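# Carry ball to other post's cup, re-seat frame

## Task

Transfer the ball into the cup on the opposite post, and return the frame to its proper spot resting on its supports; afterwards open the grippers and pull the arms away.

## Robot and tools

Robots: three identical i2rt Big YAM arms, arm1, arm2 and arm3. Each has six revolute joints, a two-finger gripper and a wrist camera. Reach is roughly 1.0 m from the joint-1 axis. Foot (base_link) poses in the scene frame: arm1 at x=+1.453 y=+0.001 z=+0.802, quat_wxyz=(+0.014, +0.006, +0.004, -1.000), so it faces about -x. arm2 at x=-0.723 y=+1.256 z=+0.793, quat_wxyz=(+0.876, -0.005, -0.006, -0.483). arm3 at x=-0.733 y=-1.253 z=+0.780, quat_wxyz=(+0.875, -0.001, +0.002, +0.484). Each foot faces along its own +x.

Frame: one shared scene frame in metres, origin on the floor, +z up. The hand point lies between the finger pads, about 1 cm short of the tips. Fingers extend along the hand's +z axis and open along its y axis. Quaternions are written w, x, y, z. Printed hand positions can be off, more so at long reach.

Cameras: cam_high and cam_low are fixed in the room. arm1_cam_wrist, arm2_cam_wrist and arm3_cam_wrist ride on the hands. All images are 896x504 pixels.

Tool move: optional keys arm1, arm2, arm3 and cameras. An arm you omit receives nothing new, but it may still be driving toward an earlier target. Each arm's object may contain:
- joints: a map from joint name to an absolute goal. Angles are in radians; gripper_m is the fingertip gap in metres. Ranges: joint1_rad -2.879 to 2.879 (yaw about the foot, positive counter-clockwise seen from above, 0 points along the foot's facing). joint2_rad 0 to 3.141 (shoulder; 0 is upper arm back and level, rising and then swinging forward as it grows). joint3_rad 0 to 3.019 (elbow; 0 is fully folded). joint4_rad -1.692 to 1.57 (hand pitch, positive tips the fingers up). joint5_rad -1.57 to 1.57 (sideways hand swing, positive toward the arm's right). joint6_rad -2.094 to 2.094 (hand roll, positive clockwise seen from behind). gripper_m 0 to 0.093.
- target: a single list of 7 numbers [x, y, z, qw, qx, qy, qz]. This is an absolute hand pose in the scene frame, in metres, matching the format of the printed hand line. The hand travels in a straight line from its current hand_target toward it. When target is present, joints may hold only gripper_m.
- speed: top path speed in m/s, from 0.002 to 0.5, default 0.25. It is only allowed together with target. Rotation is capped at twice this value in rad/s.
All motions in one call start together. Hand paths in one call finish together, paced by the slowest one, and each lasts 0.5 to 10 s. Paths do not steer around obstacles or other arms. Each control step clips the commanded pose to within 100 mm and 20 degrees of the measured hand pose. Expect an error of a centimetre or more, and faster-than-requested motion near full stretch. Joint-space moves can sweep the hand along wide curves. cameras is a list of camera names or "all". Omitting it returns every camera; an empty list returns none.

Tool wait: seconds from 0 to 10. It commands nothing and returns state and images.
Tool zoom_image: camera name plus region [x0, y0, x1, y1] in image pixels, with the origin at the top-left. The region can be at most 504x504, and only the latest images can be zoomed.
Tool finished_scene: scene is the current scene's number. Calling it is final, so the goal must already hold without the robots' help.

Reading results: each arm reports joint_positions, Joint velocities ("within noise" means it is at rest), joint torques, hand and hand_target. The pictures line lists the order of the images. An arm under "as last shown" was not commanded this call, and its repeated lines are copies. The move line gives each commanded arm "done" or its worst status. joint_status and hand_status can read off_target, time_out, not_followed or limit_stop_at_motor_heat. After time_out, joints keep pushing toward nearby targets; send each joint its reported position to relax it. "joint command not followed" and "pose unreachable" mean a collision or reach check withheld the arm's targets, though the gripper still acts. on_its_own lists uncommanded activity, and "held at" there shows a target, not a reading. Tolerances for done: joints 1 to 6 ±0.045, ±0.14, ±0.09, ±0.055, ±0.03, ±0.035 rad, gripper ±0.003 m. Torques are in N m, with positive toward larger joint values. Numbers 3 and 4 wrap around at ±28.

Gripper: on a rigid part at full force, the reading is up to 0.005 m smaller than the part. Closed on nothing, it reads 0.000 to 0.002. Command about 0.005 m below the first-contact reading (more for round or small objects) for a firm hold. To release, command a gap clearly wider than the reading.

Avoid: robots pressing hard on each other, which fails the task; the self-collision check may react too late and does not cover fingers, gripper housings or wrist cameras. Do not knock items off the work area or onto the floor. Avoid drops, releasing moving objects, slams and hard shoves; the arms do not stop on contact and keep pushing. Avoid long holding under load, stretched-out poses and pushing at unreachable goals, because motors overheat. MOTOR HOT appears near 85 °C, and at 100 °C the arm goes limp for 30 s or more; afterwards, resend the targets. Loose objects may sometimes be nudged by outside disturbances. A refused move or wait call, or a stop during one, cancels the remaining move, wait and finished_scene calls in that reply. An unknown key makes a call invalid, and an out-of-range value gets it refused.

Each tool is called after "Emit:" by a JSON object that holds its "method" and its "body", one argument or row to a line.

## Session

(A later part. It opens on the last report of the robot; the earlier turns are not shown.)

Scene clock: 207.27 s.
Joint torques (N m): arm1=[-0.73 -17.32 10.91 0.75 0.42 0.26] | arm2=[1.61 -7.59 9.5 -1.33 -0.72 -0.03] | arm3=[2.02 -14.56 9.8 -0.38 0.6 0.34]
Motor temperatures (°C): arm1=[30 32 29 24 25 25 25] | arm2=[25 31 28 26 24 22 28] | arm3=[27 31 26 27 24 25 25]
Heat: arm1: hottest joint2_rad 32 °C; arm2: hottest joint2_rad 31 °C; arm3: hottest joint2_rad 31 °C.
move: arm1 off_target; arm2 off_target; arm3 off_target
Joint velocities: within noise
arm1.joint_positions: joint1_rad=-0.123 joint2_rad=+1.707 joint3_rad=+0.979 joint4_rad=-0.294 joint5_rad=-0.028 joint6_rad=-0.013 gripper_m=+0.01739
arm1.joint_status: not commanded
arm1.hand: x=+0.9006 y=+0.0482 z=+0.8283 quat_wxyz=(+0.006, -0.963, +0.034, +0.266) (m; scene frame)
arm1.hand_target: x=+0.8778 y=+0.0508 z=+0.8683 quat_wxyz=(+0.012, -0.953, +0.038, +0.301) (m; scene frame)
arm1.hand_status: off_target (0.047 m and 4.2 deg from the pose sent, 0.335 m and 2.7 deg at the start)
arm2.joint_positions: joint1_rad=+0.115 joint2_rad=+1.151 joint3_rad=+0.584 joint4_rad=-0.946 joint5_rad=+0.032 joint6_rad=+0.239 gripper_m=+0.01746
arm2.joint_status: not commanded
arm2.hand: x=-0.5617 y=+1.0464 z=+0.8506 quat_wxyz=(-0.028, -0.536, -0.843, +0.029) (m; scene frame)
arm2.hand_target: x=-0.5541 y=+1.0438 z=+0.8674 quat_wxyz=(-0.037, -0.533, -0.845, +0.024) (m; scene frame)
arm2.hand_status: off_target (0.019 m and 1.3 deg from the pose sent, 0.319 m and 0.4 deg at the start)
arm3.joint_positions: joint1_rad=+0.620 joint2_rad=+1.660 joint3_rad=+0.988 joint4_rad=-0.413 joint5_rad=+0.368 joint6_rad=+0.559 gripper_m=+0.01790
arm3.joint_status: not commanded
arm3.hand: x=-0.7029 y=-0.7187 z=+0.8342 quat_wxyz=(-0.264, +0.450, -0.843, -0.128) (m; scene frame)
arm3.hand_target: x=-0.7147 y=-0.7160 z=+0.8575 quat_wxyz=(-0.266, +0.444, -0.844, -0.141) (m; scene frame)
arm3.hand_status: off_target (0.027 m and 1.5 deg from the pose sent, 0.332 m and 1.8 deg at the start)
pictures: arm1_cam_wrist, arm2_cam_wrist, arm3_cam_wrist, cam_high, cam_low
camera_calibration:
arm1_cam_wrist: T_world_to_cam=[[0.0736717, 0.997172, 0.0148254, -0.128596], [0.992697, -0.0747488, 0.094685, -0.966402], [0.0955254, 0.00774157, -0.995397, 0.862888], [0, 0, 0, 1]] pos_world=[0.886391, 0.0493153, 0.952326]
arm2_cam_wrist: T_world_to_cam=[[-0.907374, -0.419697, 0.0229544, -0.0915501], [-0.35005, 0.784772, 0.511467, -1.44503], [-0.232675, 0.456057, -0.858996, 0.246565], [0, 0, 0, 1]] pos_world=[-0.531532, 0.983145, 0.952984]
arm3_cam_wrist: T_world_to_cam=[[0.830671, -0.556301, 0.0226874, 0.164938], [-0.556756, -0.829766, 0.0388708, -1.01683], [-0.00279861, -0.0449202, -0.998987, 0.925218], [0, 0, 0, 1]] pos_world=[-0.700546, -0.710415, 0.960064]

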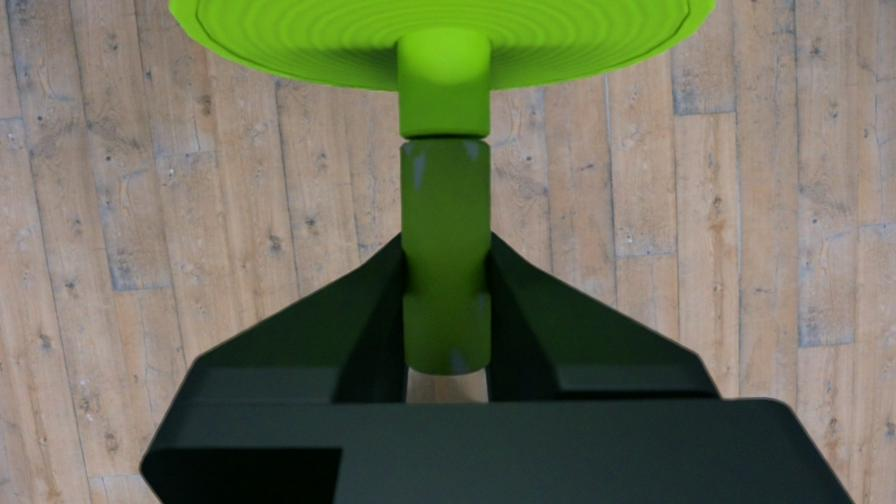

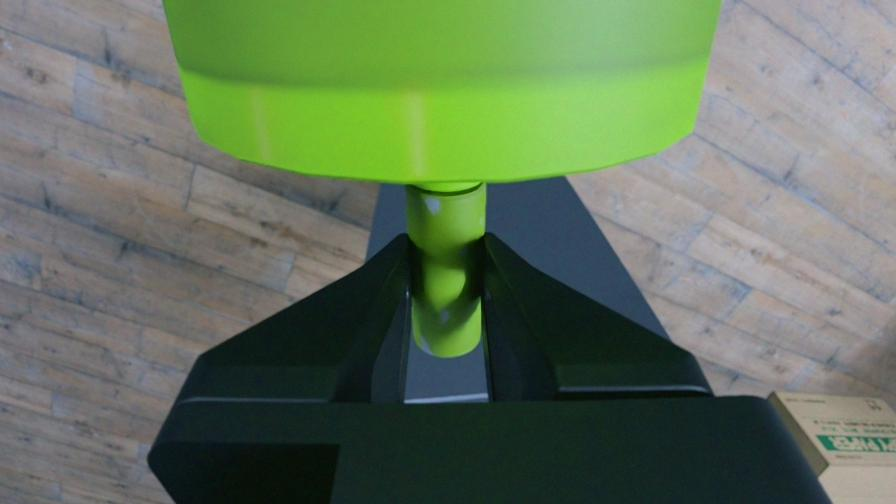

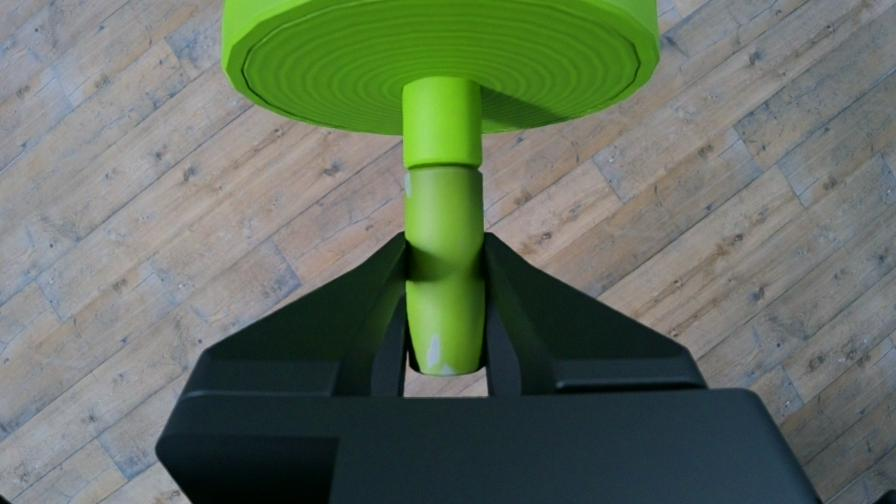

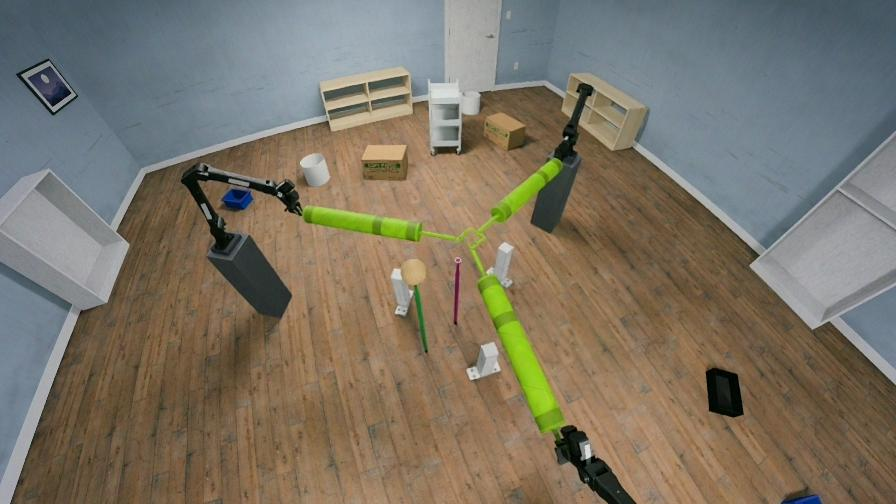

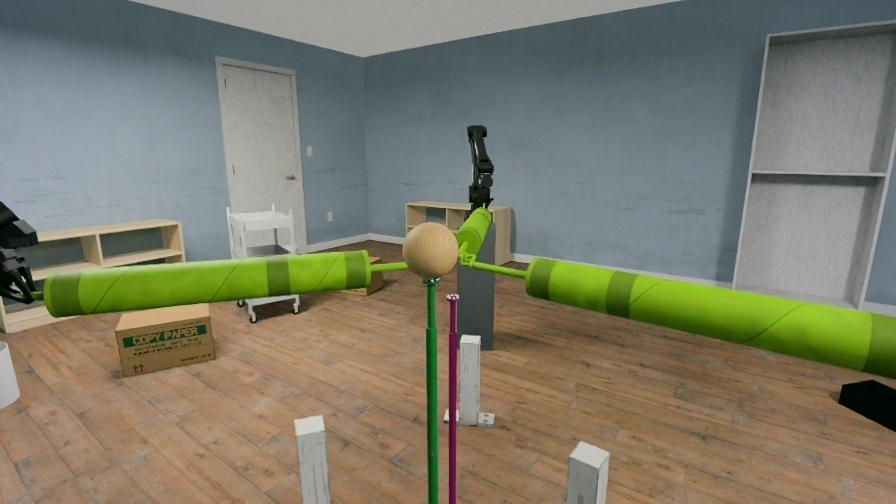

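Emit:
{"method": "move", "body": {
  "arm1": {"target":[0.983,-0.178,0.875,0.0118,-0.9529,0.0375,0.3005],"speed":0.12},
  "arm2": {"target":[-0.437,0.816,0.872,0.0369,0.5331,0.8449,-0.0233],"speed":0.12},
  "arm3": {"target":[-0.607,-0.945,0.86,0.0386,-0.4651,0.8842,0.0203],"speed":0.12},
  "cameras": ["cam_low","cam_high","arm3_cam_wrist","arm2_cam_wrist"]
}}

Emit:
{"method": "zoom_image", "body": {
  "camera": "cam_low",
  "region": [380, 190, 540, 310]
}}

Emit:
{"method": "zoom_image", "body": {
  "camera": "cam_high",
  "region": [380, 220, 530, 310]
}}

Scene clock: 259.37 s.
Joint torques (N m): arm1=[-1.03 -15.27 9.02 1.36 1.09 0.07] | arm2=[2.37 -15.85 11.63 -0.51 -0.77 -0.07] | arm3=[-1.49 -9.17 8.31 -1.11 0.3 -0.02]
Motor temperatures (°C): arm1=[30 33 39 24 26 25 26] | arm2=[25 30 36 26 24 21 29] | arm3=[27 33 30 27 24 25 26]
Heat: arm1: hottest joint3_rad 39 °C; arm2: hottest joint3_rad 36 °C; arm3: hottest joint2_rad 33 °C.
move: arm1 off_target; arm2 off_target; arm3 off_target
Joint velocities: within noise
arm1.joint_positions: joint1_rad=+0.439 joint2_rad=+1.558 joint3_rad=+0.839 joint4_rad=-0.376 joint5_rad=+0.275 joint6_rad=+0.474 gripper_m=+0.01739
arm1.joint_status: not commanded
arm1.hand: x=+1.0007 y=-0.1752 z=+0.8407 quat_wxyz=(+0.017, -0.964, +0.034, +0.263) (m; scene frame)
arm1.hand_target: x=+0.9839 y=-0.1777 z=+0.8748 quat_wxyz=(+0.012, -0.953, +0.038, +0.300) (m; scene frame)
arm1.hand_status: off_target (0.039 m and 4.5 deg from the pose sent, 0.245 m and 4.2 deg at the start)
arm2.joint_positions: joint1_rad=+0.003 joint2_rad=+1.764 joint3_rad=+1.247 joint4_rad=-1.016 joint5_rad=+0.026 joint6_rad=+0.140 gripper_m=+0.01746
arm2.joint_status: not commanded
arm2.hand: x=-0.4585 y=+0.8303 z=+0.8557 quat_wxyz=(-0.018, -0.542, -0.840, +0.024) (m; scene frame)
arm2.hand_target: x=-0.4377 y=+0.8173 z=+0.8723 quat_wxyz=(-0.037, -0.533, -0.845, +0.024) (m; scene frame)
arm2.hand_status: off_target (0.031 m and 2.4 deg from the pose sent, 0.263 m and 1.3 deg at the start)
arm3.joint_positions: joint1_rad=+0.201 joint2_rad=+1.309 joint3_rad=+0.770 joint4_rad=-0.926 joint5_rad=+0.016 joint6_rad=+0.230 gripper_m=+0.01790
arm3.joint_status: not commanded
arm3.hand: x=-0.6096 y=-0.9329 z=+0.8513 quat_wxyz=(-0.043, +0.471, -0.881, -0.028) (m; scene frame)
arm3.hand_target: x=-0.6071 y=-0.9445 z=+0.8593 quat_wxyz=(-0.039, +0.465, -0.884, -0.020) (m; scene frame)
arm3.hand_status: off_target (0.015 m and 1.3 deg from the pose sent, 0.247 m and 29.2 deg at the start)
pictures: arm2_cam_wrist, arm3_cam_wrist, cam_high, cam_low
camera_calibration:
arm2_cam_wrist: T_world_to_cam=[[-0.912272, -0.408801, 0.0253455, -0.102087], [-0.334348, 0.77901, 0.530429, -1.24622], [-0.236584, 0.475421, -0.84735, 0.345634], [0, 0, 0, 1]] pos_world=[-0.428031, 0.764766, 0.956493]
arm3_cam_wrist: T_world_to_cam=[[0.835705, -0.549055, -0.0116722, 0.00696121], [-0.468187, -0.723404, 0.507432, -1.3889], [-0.287052, -0.418599, -0.861613, 0.294099], [0, 0, 0, 1]] pos_world=[-0.57166, -0.877804, 0.958253]

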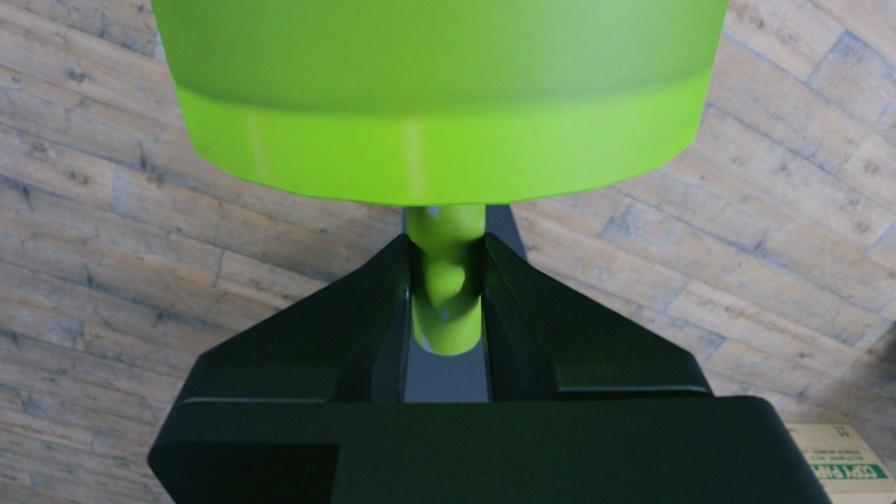

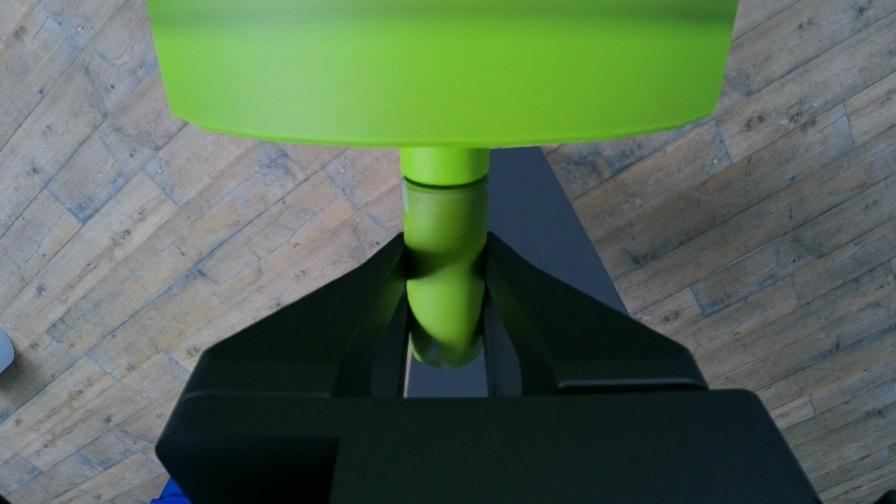

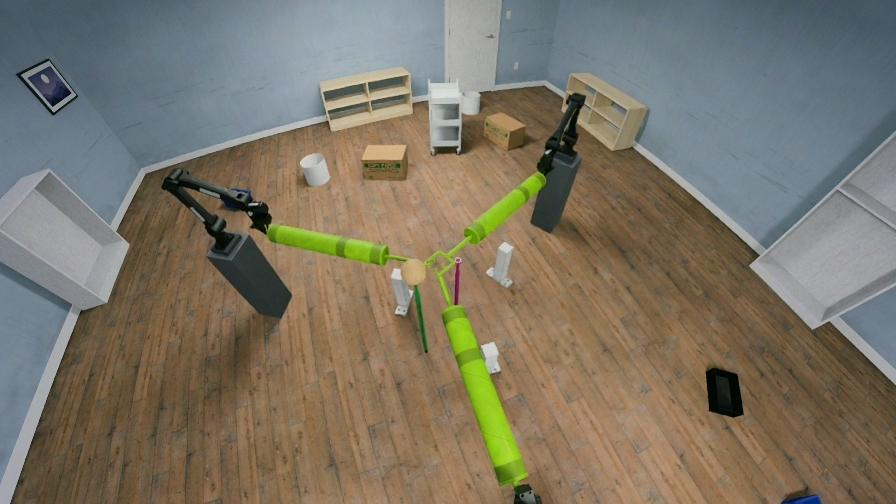

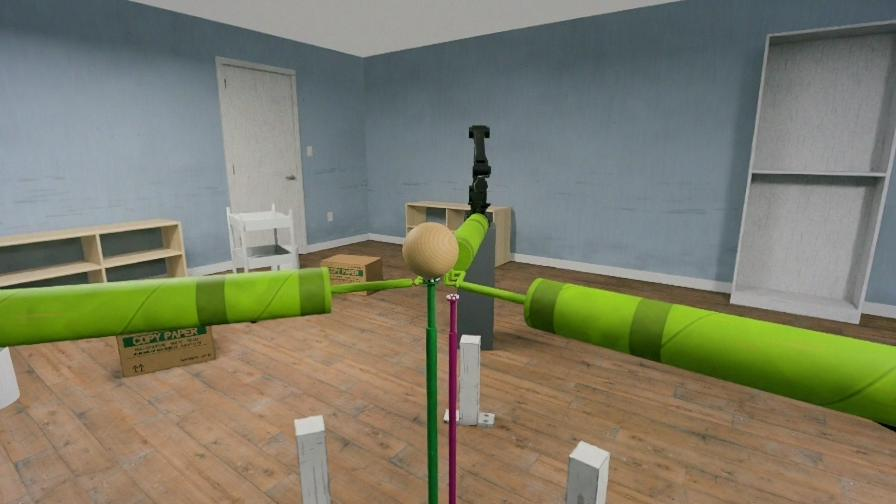

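Scaled by 3.150 from the camera's 896x504 image, which has a finer 1280x720 frame.

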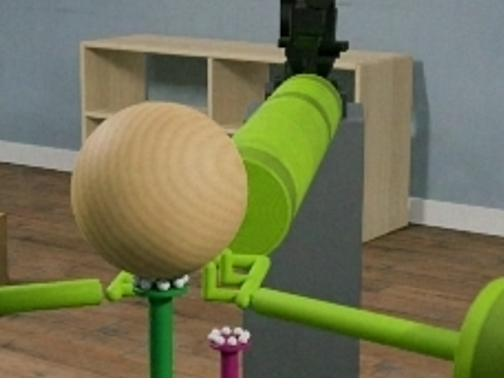

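Scaled by 3.360 from the camera's 896x504 image, which has a finer 1280x720 frame.

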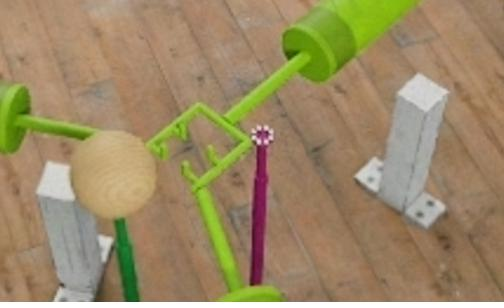

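Emit:
{"method": "move", "body": {
  "arm1": {"target":[0.983,-0.178,0.855,0.0118,-0.9529,0.0375,0.3005],"speed":0.1},
  "arm2": {"target":[-0.437,0.816,0.852,0.0369,0.5331,0.8449,-0.0233],"speed":0.1},
  "arm3": {"target":[-0.607,-0.945,0.838,0.0386,-0.4651,0.8842,0.0203],"speed":0.1},
  "cameras": []
}}

Emit:
{"method": "move", "body": {
  "arm1": {"target":[1.025,-0.244,0.855,0.0118,-0.9529,0.0375,0.3005],"speed":0.08},
  "arm2": {"target":[-0.394,0.748,0.853,0.0369,0.5331,0.8449,-0.0233],"speed":0.08},
  "arm3": {"target":[-0.566,-1.013,0.838,0.0386,-0.4651,0.8842,0.0203],"speed":0.08},
  "cameras": ["cam_low","cam_high"]
}}

Emit:
{"method": "zoom_image", "body": {
  "camera": "cam_low",
  "region": [380, 190, 540, 310]
}}

Emit:
{"method": "zoom_image", "body": {
  "camera": "cam_high",
  "region": [380, 220, 530, 310]
}}

Scene clock: 284.70 s.
Joint torques (N m): arm1=[-1.2 -13.27 8.21 2.41 1.09 0.08] | arm2=[2.73 -16.32 9.89 0.4 -0.78 -0.05] | arm3=[-1.2 -6.59 7.69 -0.03 0.24 0.03]
Motor temperatures (°C): arm1=[30 32 39 24 28 25 26] | arm2=[25 33 39 26 24 21 29] | arm3=[27 32 31 27 24 25 26]
Heat: arm1: hottest joint3_rad 39 °C; arm2: hottest joint3_rad 39 °C; arm3: hottest joint2_rad 32 °C.
move: arm1 off_target; arm2 off_target; arm3 off_target
Joint velocities: within noise
arm1.joint_positions: joint1_rad=+0.441 joint2_rad=+1.569 joint3_rad=+0.827 joint4_rad=-0.343 joint5_rad=+0.275 joint6_rad=+0.474 gripper_m=+0.01739
arm1.joint_status: not commanded
arm1.hand: x=+1.0007 y=-0.1761 z=+0.8344 quat_wxyz=(+0.015, -0.963, +0.034, +0.267) (m; scene frame)
arm1.hand_target: x=+0.9837 y=-0.1777 z=+0.8554 quat_wxyz=(+0.012, -0.953, +0.038, +0.300) (m; scene frame)
arm1.hand_status: off_target (0.027 m and 4.0 deg from the pose sent, 0.023 m and 4.5 deg at the start)
arm2.joint_positions: joint1_rad=+0.000 joint2_rad=+1.792 joint3_rad=+1.247 joint4_rad=-0.997 joint5_rad=+0.026 joint6_rad=+0.138 gripper_m=+0.01746
arm2.joint_status: not commanded
arm2.hand: x=-0.4585 y=+0.8270 z=+0.8424 quat_wxyz=(-0.014, -0.542, -0.840, +0.022) (m; scene frame)
arm2.hand_target: x=-0.4374 y=+0.8169 z=+0.8525 quat_wxyz=(-0.037, -0.533, -0.845, +0.023) (m; scene frame)
arm2.hand_status: off_target (0.026 m and 2.9 deg from the pose sent, 0.026 m and 2.4 deg at the start)
arm3.joint_positions: joint1_rad=+0.197 joint2_rad=+1.310 joint3_rad=+0.742 joint4_rad=-0.884 joint5_rad=+0.018 joint6_rad=+0.225 gripper_m=+0.01790
arm3.joint_status: not commanded
arm3.hand: x=-0.6090 y=-0.9355 z=+0.8424 quat_wxyz=(-0.049, +0.471, -0.880, -0.032) (m; scene frame)
arm3.hand_target: x=-0.6072 y=-0.9449 z=+0.8381 quat_wxyz=(-0.039, +0.465, -0.884, -0.020) (m; scene frame)
arm3.hand_status: off_target (0.011 m and 1.9 deg from the pose sent, 0.018 m and 1.3 deg at the start)
pictures: none
No camera images: "cameras" was empty.

Scene clock: 286.47 s.
Joint torques (N m): arm1=[-1.2 -12.98 9.42 1.13 1.3 0.09] | arm2=[2.84 -19.14 12.14 -0.42 -0.75 -0.03] | arm3=[-1.61 -7.59 7.73 -0.81 0.35 0]
Motor temperatures (°C): arm1=[30 32 39 24 28 25 26] | arm2=[25 33 39 26 24 21 29] | arm3=[27 32 31 27 24 25 26]
Heat: arm1: hottest joint3_rad 39 °C; arm2: hottest joint3_rad 39 °C; arm3: hottest joint2_rad 32 °C.
move: arm1 off_target; arm2 off_target; arm3 off_target
Joint velocities: within noise
arm1.joint_positions: joint1_rad=+0.631 joint2_rad=+1.570 joint3_rad=+0.821 joint4_rad=-0.382 joint5_rad=+0.366 joint6_rad=+0.647 gripper_m=+0.01739
arm1.joint_status: not commanded
arm1.hand: x=+1.0436 y=-0.2384 z=+0.8321 quat_wxyz=(+0.015, -0.961, +0.032, +0.273) (m; scene frame)
arm1.hand_target: x=+1.0259 y=-0.2436 z=+0.8553 quat_wxyz=(+0.012, -0.953, +0.038, +0.300) (m; scene frame)
arm1.hand_status: off_target (0.030 m and 3.3 deg from the pose sent, 0.075 m and 4.0 deg at the start)
arm2.joint_positions: joint1_rad=-0.004 joint2_rad=+1.973 joint3_rad=+1.504 joint4_rad=-1.070 joint5_rad=+0.025 joint6_rad=+0.133 gripper_m=+0.01746
arm2.joint_status: not commanded
arm2.hand: x=-0.4195 y=+0.7616 z=+0.8366 quat_wxyz=(-0.016, -0.542, -0.840, +0.023) (m; scene frame)
arm2.hand_target: x=-0.3947 y=+0.7496 z=+0.8536 quat_wxyz=(-0.038, -0.533, -0.845, +0.024) (m; scene frame)
arm2.hand_status: off_target (0.033 m and 2.7 deg from the pose sent, 0.103 m and 2.9 deg at the start)
arm3.joint_positions: joint1_rad=-0.028 joint2_rad=+1.226 joint3_rad=+0.641 joint4_rad=-0.878 joint5_rad=-0.007 joint6_rad=-0.001 gripper_m=+0.01790
arm3.joint_status: not commanded
arm3.hand: x=-0.5662 y=-1.0009 z=+0.8325 quat_wxyz=(-0.043, +0.472, -0.880, -0.027) (m; scene frame)
arm3.hand_target: x=-0.5661 y=-1.0125 z=+0.8373 quat_wxyz=(-0.038, +0.465, -0.884, -0.020) (m; scene frame)
arm3.hand_status: off_target (0.013 m and 1.4 deg from the pose sent, 0.089 m and 1.9 deg at the start)
pictures: cam_high, cam_low

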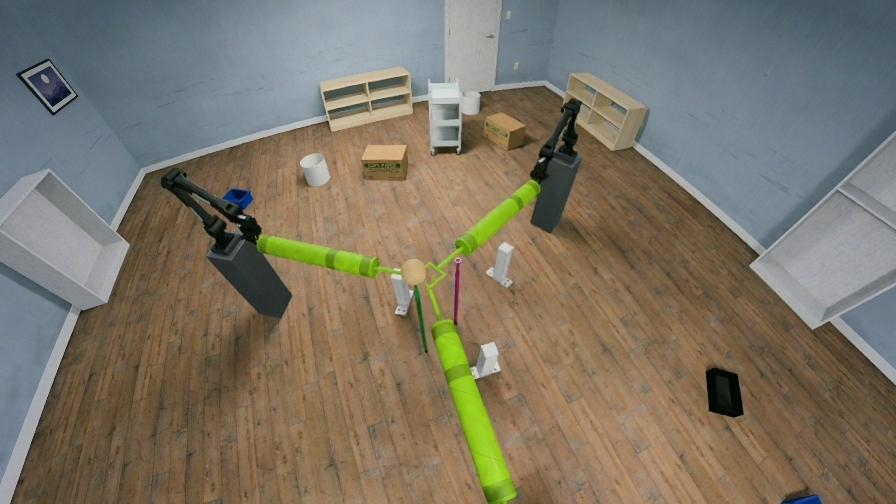

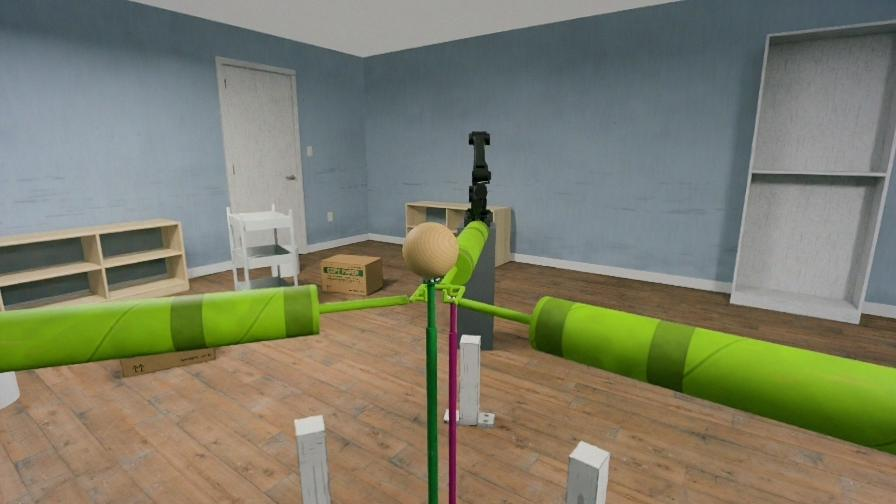

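Scaled by 3.150 from the camera's 896x504 image, which has a finer 1280x720 frame.

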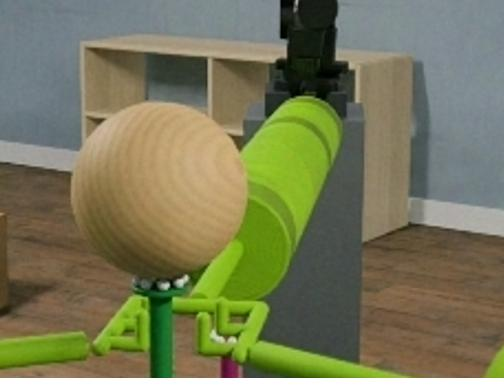

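Scaled by 3.360 from the camera's 896x504 image, which has a finer 1280x720 frame.

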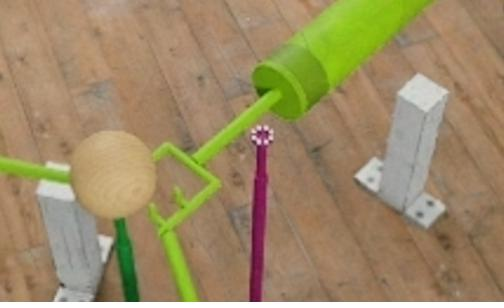

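Emit:
{"method": "move", "body": {
  "arm1": {"target":[1.060,-0.303,0.857,0.0118,-0.9529,0.0375,0.3005],"speed":0.06},
  "arm2": {"target":[-0.355,0.693,0.868,0.0369,0.5331,0.8449,-0.0233],"speed":0.06},
  "arm3": {"target":[-0.532,-1.068,0.838,0.0386,-0.4651,0.8842,0.0203],"speed":0.06},
  "cameras": ["cam_low","cam_high"]
}}

Emit:
{"method": "zoom_image", "body": {
  "camera": "cam_low",
  "region": [380, 190, 540, 310]
}}

Emit:
{"method": "zoom_image", "body": {
  "camera": "cam_high",
  "region": [380, 220, 530, 310]
}}

Scene clock: 302.97 s.
Joint torques (N m): arm1=[-1.2 -13.04 10.73 0.47 1.43 0.09] | arm2=[3.25 -22.07 13.27 -0.27 -0.66 0.02] | arm3=[-1.67 -6.83 7.84 -0.92 0.5 0]
Motor temperatures (°C): arm1=[30 33 38 24 29 25 27] | arm2=[25 33 42 26 24 21 30] | arm3=[27 31 31 27 24 25 27]
Heat: arm1: hottest joint3_rad 38 °C; arm2: hottest joint3_rad 42 °C; arm3: hottest joint2_rad 31 °C.
move: arm1 off_target; arm2 off_target; arm3 off_target
Joint velocities: within noise
arm1.joint_positions: joint1_rad=+0.792 joint2_rad=+1.597 joint3_rad=+0.858 joint4_rad=-0.457 joint5_rad=+0.435 joint6_rad=+0.806 gripper_m=+0.01739
arm1.joint_status: not commanded
arm1.hand: x=+1.0814 y=-0.2910 z=+0.8307 quat_wxyz=(+0.018, -0.961, +0.032, +0.274) (m; scene frame)
arm1.hand_target: x=+1.0611 y=-0.3021 z=+0.8575 quat_wxyz=(+0.011, -0.953, +0.038, +0.301) (m; scene frame)
arm1.hand_status: off_target (0.036 m and 3.4 deg from the pose sent, 0.071 m and 3.3 deg at the start)
arm2.joint_positions: joint1_rad=-0.004 joint2_rad=+2.134 joint3_rad=+1.799 joint4_rad=-1.221 joint5_rad=+0.022 joint6_rad=+0.133 gripper_m=+0.01746
arm2.joint_status: not commanded
arm2.hand: x=-0.3850 y=+0.7068 z=+0.8469 quat_wxyz=(-0.009, -0.542, -0.840, +0.018) (m; scene frame)
arm2.hand_target: x=-0.3562 y=+0.6953 z=+0.8688 quat_wxyz=(-0.038, -0.533, -0.845, +0.023) (m; scene frame)
arm2.hand_status: off_target (0.039 m and 3.5 deg from the pose sent, 0.099 m and 2.7 deg at the start)
arm3.joint_positions: joint1_rad=-0.259 joint2_rad=+1.168 joint3_rad=+0.597 joint4_rad=-0.892 joint5_rad=-0.032 joint6_rad=-0.232 gripper_m=+0.01790
arm3.joint_status: not commanded
arm3.hand: x=-0.5294 y=-1.0553 z=+0.8332 quat_wxyz=(-0.046, +0.473, -0.880, -0.029) (m; scene frame)
arm3.hand_target: x=-0.5321 y=-1.0674 z=+0.8372 quat_wxyz=(-0.038, +0.465, -0.884, -0.020) (m; scene frame)
arm3.hand_status: off_target (0.014 m and 1.6 deg from the pose sent, 0.076 m and 1.4 deg at the start)
pictures: cam_high, cam_low

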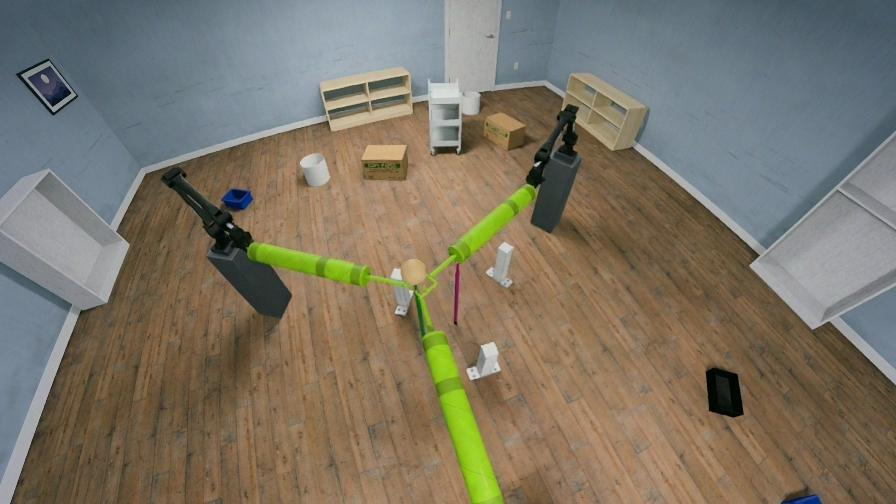

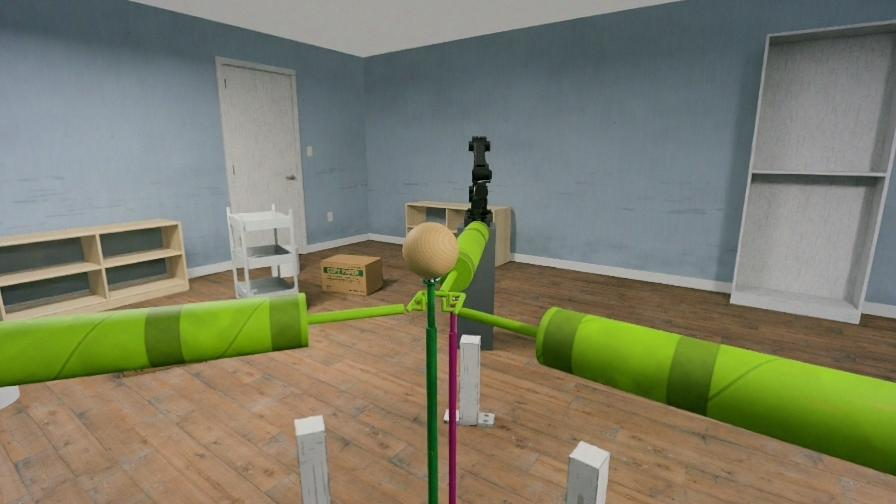

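Scaled by 3.150 from the camera's 896x504 image, which has a finer 1280x720 frame.

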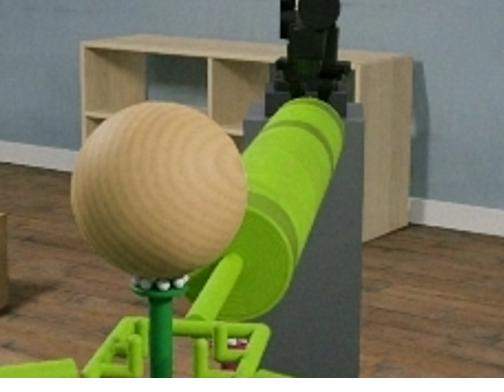

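Scaled by 3.360 from the camera's 896x504 image, which has a finer 1280x720 frame.

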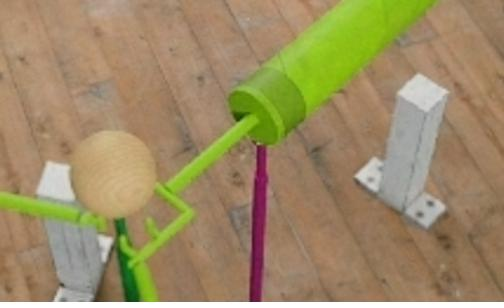

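Emit:
{"method": "zoom_image", "body": {
  "camera": "cam_low",
  "region": [390, 265, 480, 325]
}}

Emit:
{"method": "zoom_image", "body": {
  "camera": "cam_high",
  "region": [390, 255, 450, 305]
}}

Scaled by 5.600 from the camera's 896x504 image, which has a finer 1280x720 frame.

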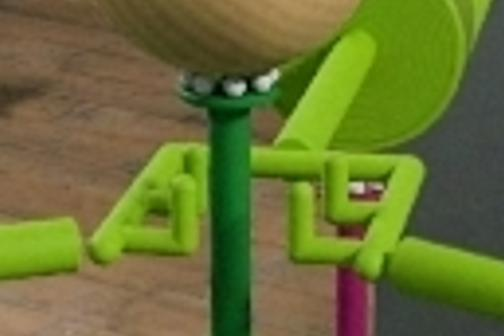

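Scaled by 8.400 from the camera's 896x504 image, which has a finer 1280x720 frame.

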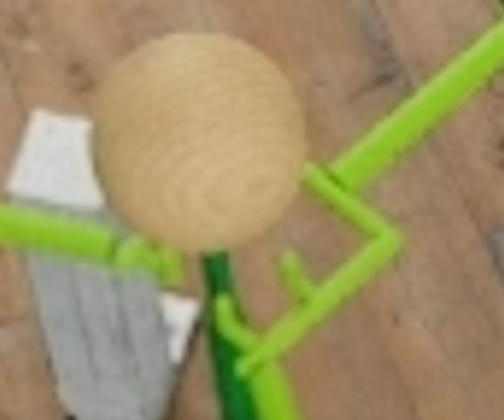

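Emit:
{"method": "move", "body": {
  "arm1": {"target":[1.050,-0.308,0.860,0.0118,-0.9529,0.0375,0.3005],"speed":0.05},
  "arm2": {"target":[-0.365,0.688,0.870,0.0369,0.5331,0.8449,-0.0233],"speed":0.05},
  "arm3": {"target":[-0.542,-1.073,0.841,0.0386,-0.4651,0.8842,0.0203],"speed":0.05},
  "cameras": ["cam_low","cam_high"]
}}

Emit:
{"method": "zoom_image", "body": {
  "camera": "cam_low",
  "region": [390, 265, 480, 325]
}}

Emit:
{"method": "zoom_image", "body": {
  "camera": "cam_high",
  "region": [390, 255, 450, 305]
}}

Scene clock: 327.87 s.
Joint torques (N m): arm1=[-1.9 -13.45 10.88 0.5 1.28 0] | arm2=[3.14 -22.3 12.85 -0.35 -0.7 -0.02] | arm3=[-0.67 -6.36 7.95 -0.92 0.6 0.13]
Motor temperatures (°C): arm1=[30 33 39 24 31 25 27] | arm2=[25 39 54 26 24 21 30] | arm3=[27 30 32 27 24 25 27]
Heat: arm1: hottest joint3_rad 39 °C; arm2: hottest joint3_rad 54 °C; arm3: hottest joint3_rad 32 °C.
move: arm1 off_target; arm2 off_target; arm3 off_target
Joint velocities: within noise
arm1.joint_positions: joint1_rad=+0.793 joint2_rad=+1.615 joint3_rad=+0.889 joint4_rad=-0.468 joint5_rad=+0.436 joint6_rad=+0.806 gripper_m=+0.01739
arm1.joint_status: not commanded
arm1.hand: x=+1.0739 y=-0.2990 z=+0.8332 quat_wxyz=(+0.017, -0.961, +0.032, +0.275) (m; scene frame)
arm1.hand_target: x=+1.0513 y=-0.3071 z=+0.8605 quat_wxyz=(+0.012, -0.953, +0.038, +0.301) (m; scene frame)
arm1.hand_status: off_target (0.037 m and 3.2 deg from the pose sent, 0.046 m and 3.4 deg at the start)
arm2.joint_positions: joint1_rad=-0.020 joint2_rad=+2.134 joint3_rad=+1.806 joint4_rad=-1.222 joint5_rad=+0.022 joint6_rad=+0.120 gripper_m=+0.01746
arm2.joint_status: not commanded
arm2.hand: x=-0.3925 y=+0.6997 z=+0.8491 quat_wxyz=(-0.011, -0.543, -0.839, +0.019) (m; scene frame)
arm2.hand_target: x=-0.3661 y=+0.6899 z=+0.8706 quat_wxyz=(-0.038, -0.533, -0.845, +0.023) (m; scene frame)
arm2.hand_status: off_target (0.036 m and 3.3 deg from the pose sent, 0.036 m and 3.5 deg at the start)
arm3.joint_positions: joint1_rad=-0.259 joint2_rad=+1.127 joint3_rad=+0.579 joint4_rad=-0.914 joint5_rad=-0.033 joint6_rad=-0.232 gripper_m=+0.01790
arm3.joint_status: not commanded
arm3.hand: x=-0.5371 y=-1.0625 z=+0.8367 quat_wxyz=(-0.046, +0.473, -0.880, -0.029) (m; scene frame)
arm3.hand_target: x=-0.5418 y=-1.0726 z=+0.8404 quat_wxyz=(-0.039, +0.465, -0.884, -0.020) (m; scene frame)
arm3.hand_status: off_target (0.012 m and 1.7 deg from the pose sent, 0.023 m and 1.6 deg at the start)
pictures: cam_high, cam_low

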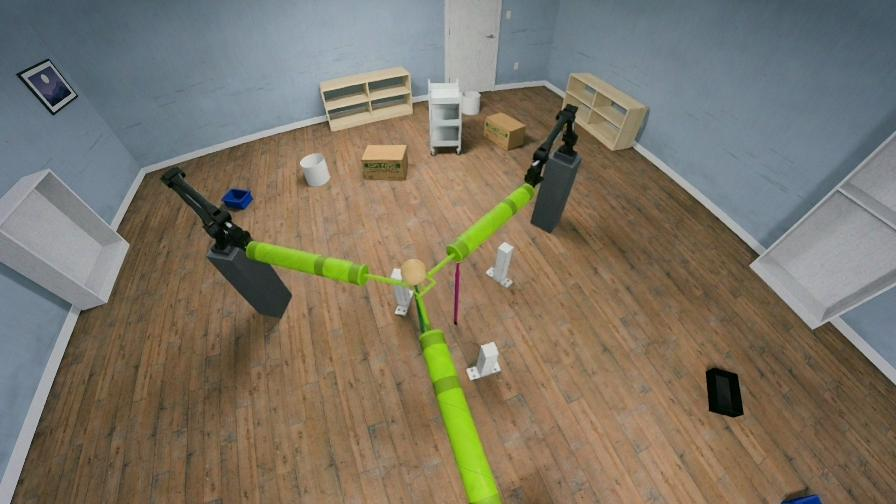

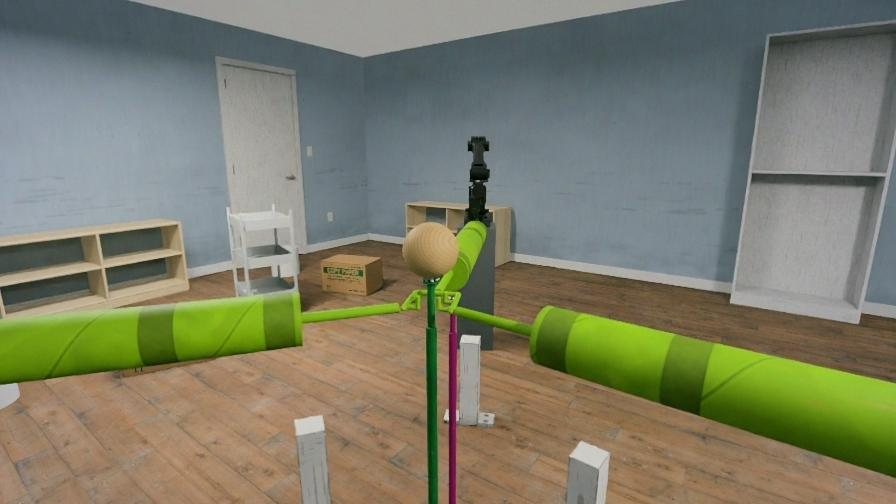

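Scaled by 5.600 from the camera's 896x504 image, which has a finer 1280x720 frame.

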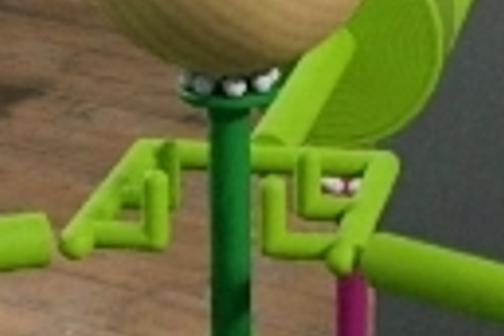

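Scaled by 8.400 from the camera's 896x504 image, which has a finer 1280x720 frame.

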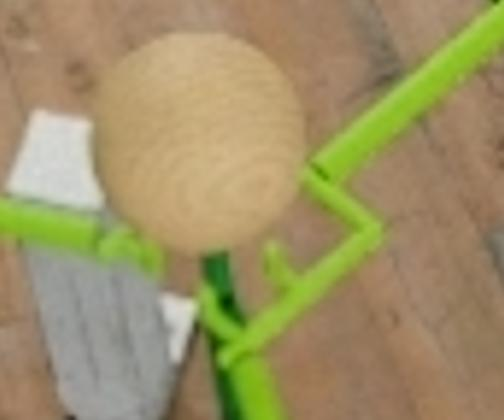

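Emit:
{"method": "move", "body": {
  "arm1": {"target":[1.050,-0.308,0.960,0.0118,-0.9529,0.0375,0.3005],"speed":0.06},
  "arm2": {"target":[-0.365,0.688,0.970,0.0369,0.5331,0.8449,-0.0233],"speed":0.06},
  "arm3": {"target":[-0.542,-1.073,0.941,0.0386,-0.4651,0.8842,0.0203],"speed":0.06},
  "cameras": ["cam_low","cam_high"]
}}

Emit:
{"method": "zoom_image", "body": {
  "camera": "cam_low",
  "region": [370, 180, 490, 320]
}}

Emit:
{"method": "zoom_image", "body": {
  "camera": "cam_high",
  "region": [370, 220, 470, 310]
}}

Scene clock: 338.00 s.
Joint torques (N m): arm1=[-1.9 -15.56 12.36 -0.06 1.32 0] | arm2=[4.01 -26.46 13.76 -0.53 -0.81 0.01] | arm3=[-0.67 -6.01 12.53 -2.14 0.53 0.13]
Motor temperatures (°C): arm1=[30 33 41 24 31 25 27] | arm2=[25 41 55 26 24 21 30] | arm3=[27 29 32 27 24 25 27]
Heat: arm1: hottest joint3_rad 41 °C; arm2: hottest joint3_rad 55 °C; arm3: hottest joint3_rad 32 °C.
move: arm1 off_target; arm2 off_target; arm3 off_target
Joint velocities: within noise
arm1.joint_positions: joint1_rad=+0.793 joint2_rad=+1.504 joint3_rad=+1.020 joint4_rad=-0.731 joint5_rad=+0.436 joint6_rad=+0.807 gripper_m=+0.01739
arm1.joint_status: not commanded
arm1.hand: x=+1.0694 y=-0.3037 z=+0.9143 quat_wxyz=(+0.025, -0.963, +0.030, +0.268) (m; scene frame)
arm1.hand_target: x=+1.0516 y=-0.3068 z=+0.9594 quat_wxyz=(+0.012, -0.953, +0.038, +0.301) (m; scene frame)
arm1.hand_status: off_target (0.050 m and 4.3 deg from the pose sent, 0.129 m and 3.2 deg at the start)
arm2.joint_positions: joint1_rad=-0.031 joint2_rad=+2.134 joint3_rad=+1.977 joint4_rad=-1.449 joint5_rad=+0.024 joint6_rad=+0.115 gripper_m=+0.01746
arm2.joint_status: not commanded
arm2.hand: x=-0.3985 y=+0.6953 z=+0.9127 quat_wxyz=(+0.014, -0.545, -0.838, +0.007) (m; scene frame)
arm2.hand_target: x=-0.3676 y=+0.6921 z=+0.9700 quat_wxyz=(-0.038, -0.533, -0.845, +0.023) (m; scene frame)
arm2.hand_status: off_target (0.067 m and 6.4 deg from the pose sent, 0.125 m and 3.2 deg at the start)
arm3.joint_positions: joint1_rad=-0.259 joint2_rad=+1.006 joint3_rad=+0.733 joint4_rad=-1.211 joint5_rad=-0.032 joint6_rad=-0.232 gripper_m=+0.01790
arm3.joint_status: not commanded
arm3.hand: x=-0.5421 y=-1.0675 z=+0.9174 quat_wxyz=(-0.036, +0.473, -0.880, -0.026) (m; scene frame)
arm3.hand_target: x=-0.5420 y=-1.0726 z=+0.9395 quat_wxyz=(-0.039, +0.465, -0.884, -0.021) (m; scene frame)
arm3.hand_status: off_target (0.024 m and 1.2 deg from the pose sent, 0.105 m and 1.7 deg at the start)
pictures: cam_high, cam_low

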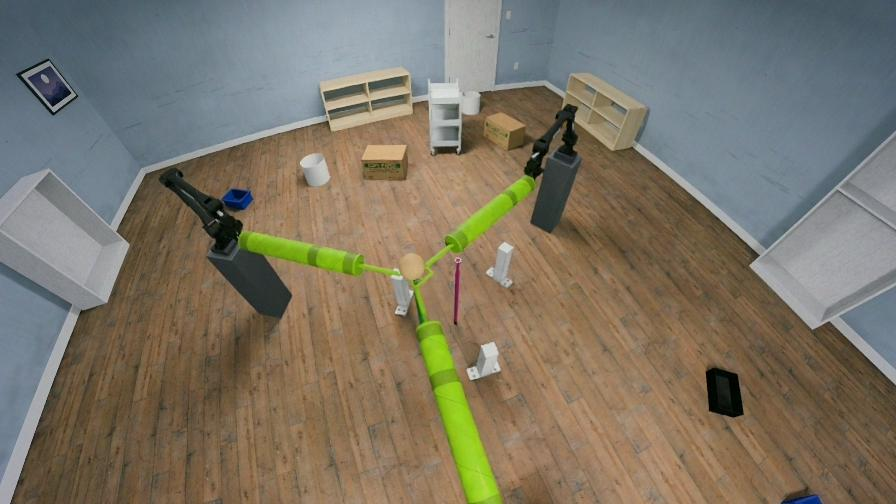

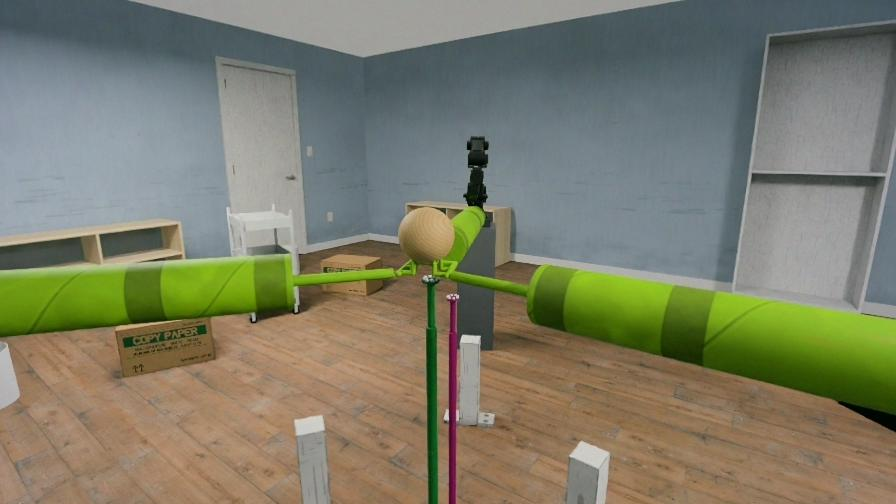

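Scaled by 3.600 from the camera's 896x504 image, which has a finer 1280x720 frame.

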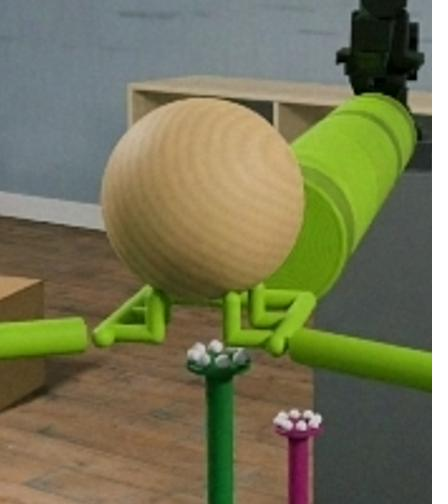

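Scaled by 5.040 from the camera's 896x504 image, which has a finer 1280x720 frame.

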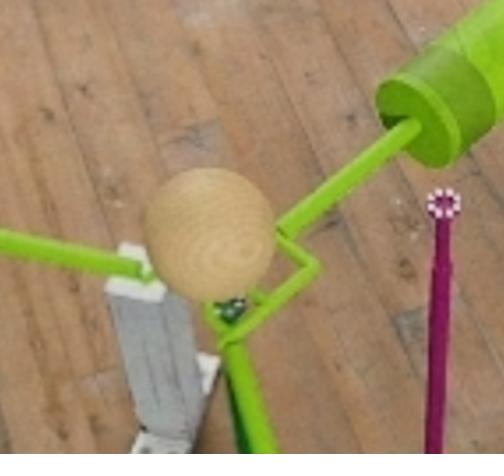

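Emit:
{"method": "move", "body": {
  "arm1": {"target":[1.050,-0.308,0.985,0.0118,-0.9529,0.0375,0.3005],"speed":0.06},
  "arm2": {"target":[-0.365,0.692,1.008,0.0369,0.5331,0.8449,-0.0233],"speed":0.06},
  "arm3": {"target":[-0.542,-1.073,0.961,0.0386,-0.4651,0.8842,0.0203],"speed":0.06},
  "cameras": ["cam_low"]
}}

Emit:
{"method": "zoom_image", "body": {
  "camera": "cam_low",
  "region": [370, 180, 490, 320]
}}

Scene clock: 350.27 s.
Joint torques (N m): arm1=[-1.85 -15.68 12.93 0.02 1.33 -0.01] | arm2=[4.37 -27.34 14.15 -0.51 -0.83 0.04] | arm3=[-0.73 -6.07 12.98 -2 0.52 0.13]
Motor temperatures (°C): arm1=[30 33 43 24 31 25 27] | arm2=[25 44 55 26 24 21 30] | arm3=[27 29 36 27 24 25 27]
Heat: arm1: hottest joint3_rad 43 °C; arm2: hottest joint3_rad 55 °C; arm3: hottest joint3_rad 36 °C.
move: arm1 off_target; arm2 off_target; arm3 off_target
Joint velocities: within noise
arm1.joint_positions: joint1_rad=+0.793 joint2_rad=+1.481 joint3_rad=+1.058 joint4_rad=-0.799 joint5_rad=+0.436 joint6_rad=+0.808 gripper_m=+0.01739
arm1.joint_status: not commanded
arm1.hand: x=+1.0691 y=-0.3039 z=+0.9357 quat_wxyz=(+0.027, -0.963, +0.030, +0.266) (m; scene frame)
arm1.hand_target: x=+1.0519 y=-0.3066 z=+0.9844 quat_wxyz=(+0.012, -0.953, +0.038, +0.301) (m; scene frame)
arm1.hand_status: off_target (0.053 m and 4.6 deg from the pose sent, 0.073 m and 4.2 deg at the start)
arm2.joint_positions: joint1_rad=-0.032 joint2_rad=+2.134 joint3_rad=+2.054 joint4_rad=-1.542 joint5_rad=+0.024 joint6_rad=+0.115 gripper_m=+0.01746
arm2.joint_status: not commanded
arm2.hand: x=-0.3991 y=+0.6959 z=+0.9421 quat_wxyz=(+0.021, -0.545, -0.838, +0.004) (m; scene frame)
arm2.hand_target: x=-0.3686 y=+0.6968 z=+1.0074 quat_wxyz=(-0.038, -0.533, -0.845, +0.022) (m; scene frame)
arm2.hand_status: off_target (0.074 m and 7.2 deg from the pose sent, 0.101 m and 6.4 deg at the start)
arm3.joint_positions: joint1_rad=-0.259 joint2_rad=+0.996 joint3_rad=+0.776 joint4_rad=-1.268 joint5_rad=-0.032 joint6_rad=-0.232 gripper_m=+0.01790
arm3.joint_status: not commanded
arm3.hand: x=-0.5421 y=-1.0674 z=+0.9355 quat_wxyz=(-0.034, +0.473, -0.880, -0.025) (m; scene frame)
arm3.hand_target: x=-0.5421 y=-1.0727 z=+0.9594 quat_wxyz=(-0.039, +0.465, -0.884, -0.021) (m; scene frame)
arm3.hand_status: off_target (0.026 m and 1.3 deg from the pose sent, 0.044 m and 1.2 deg at the start)
pictures: cam_low

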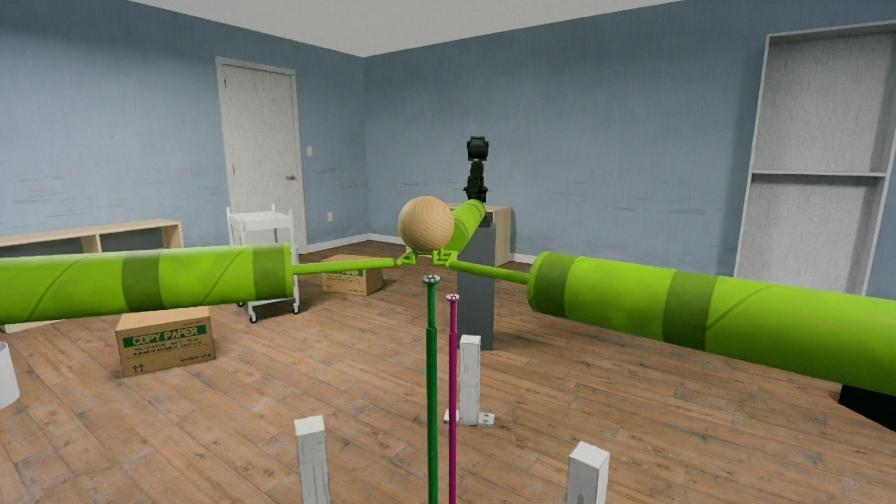

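Scaled by 3.600 from the camera's 896x504 image, which has a finer 1280x720 frame.

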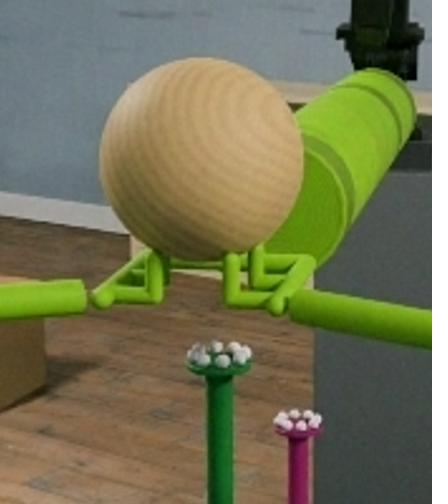

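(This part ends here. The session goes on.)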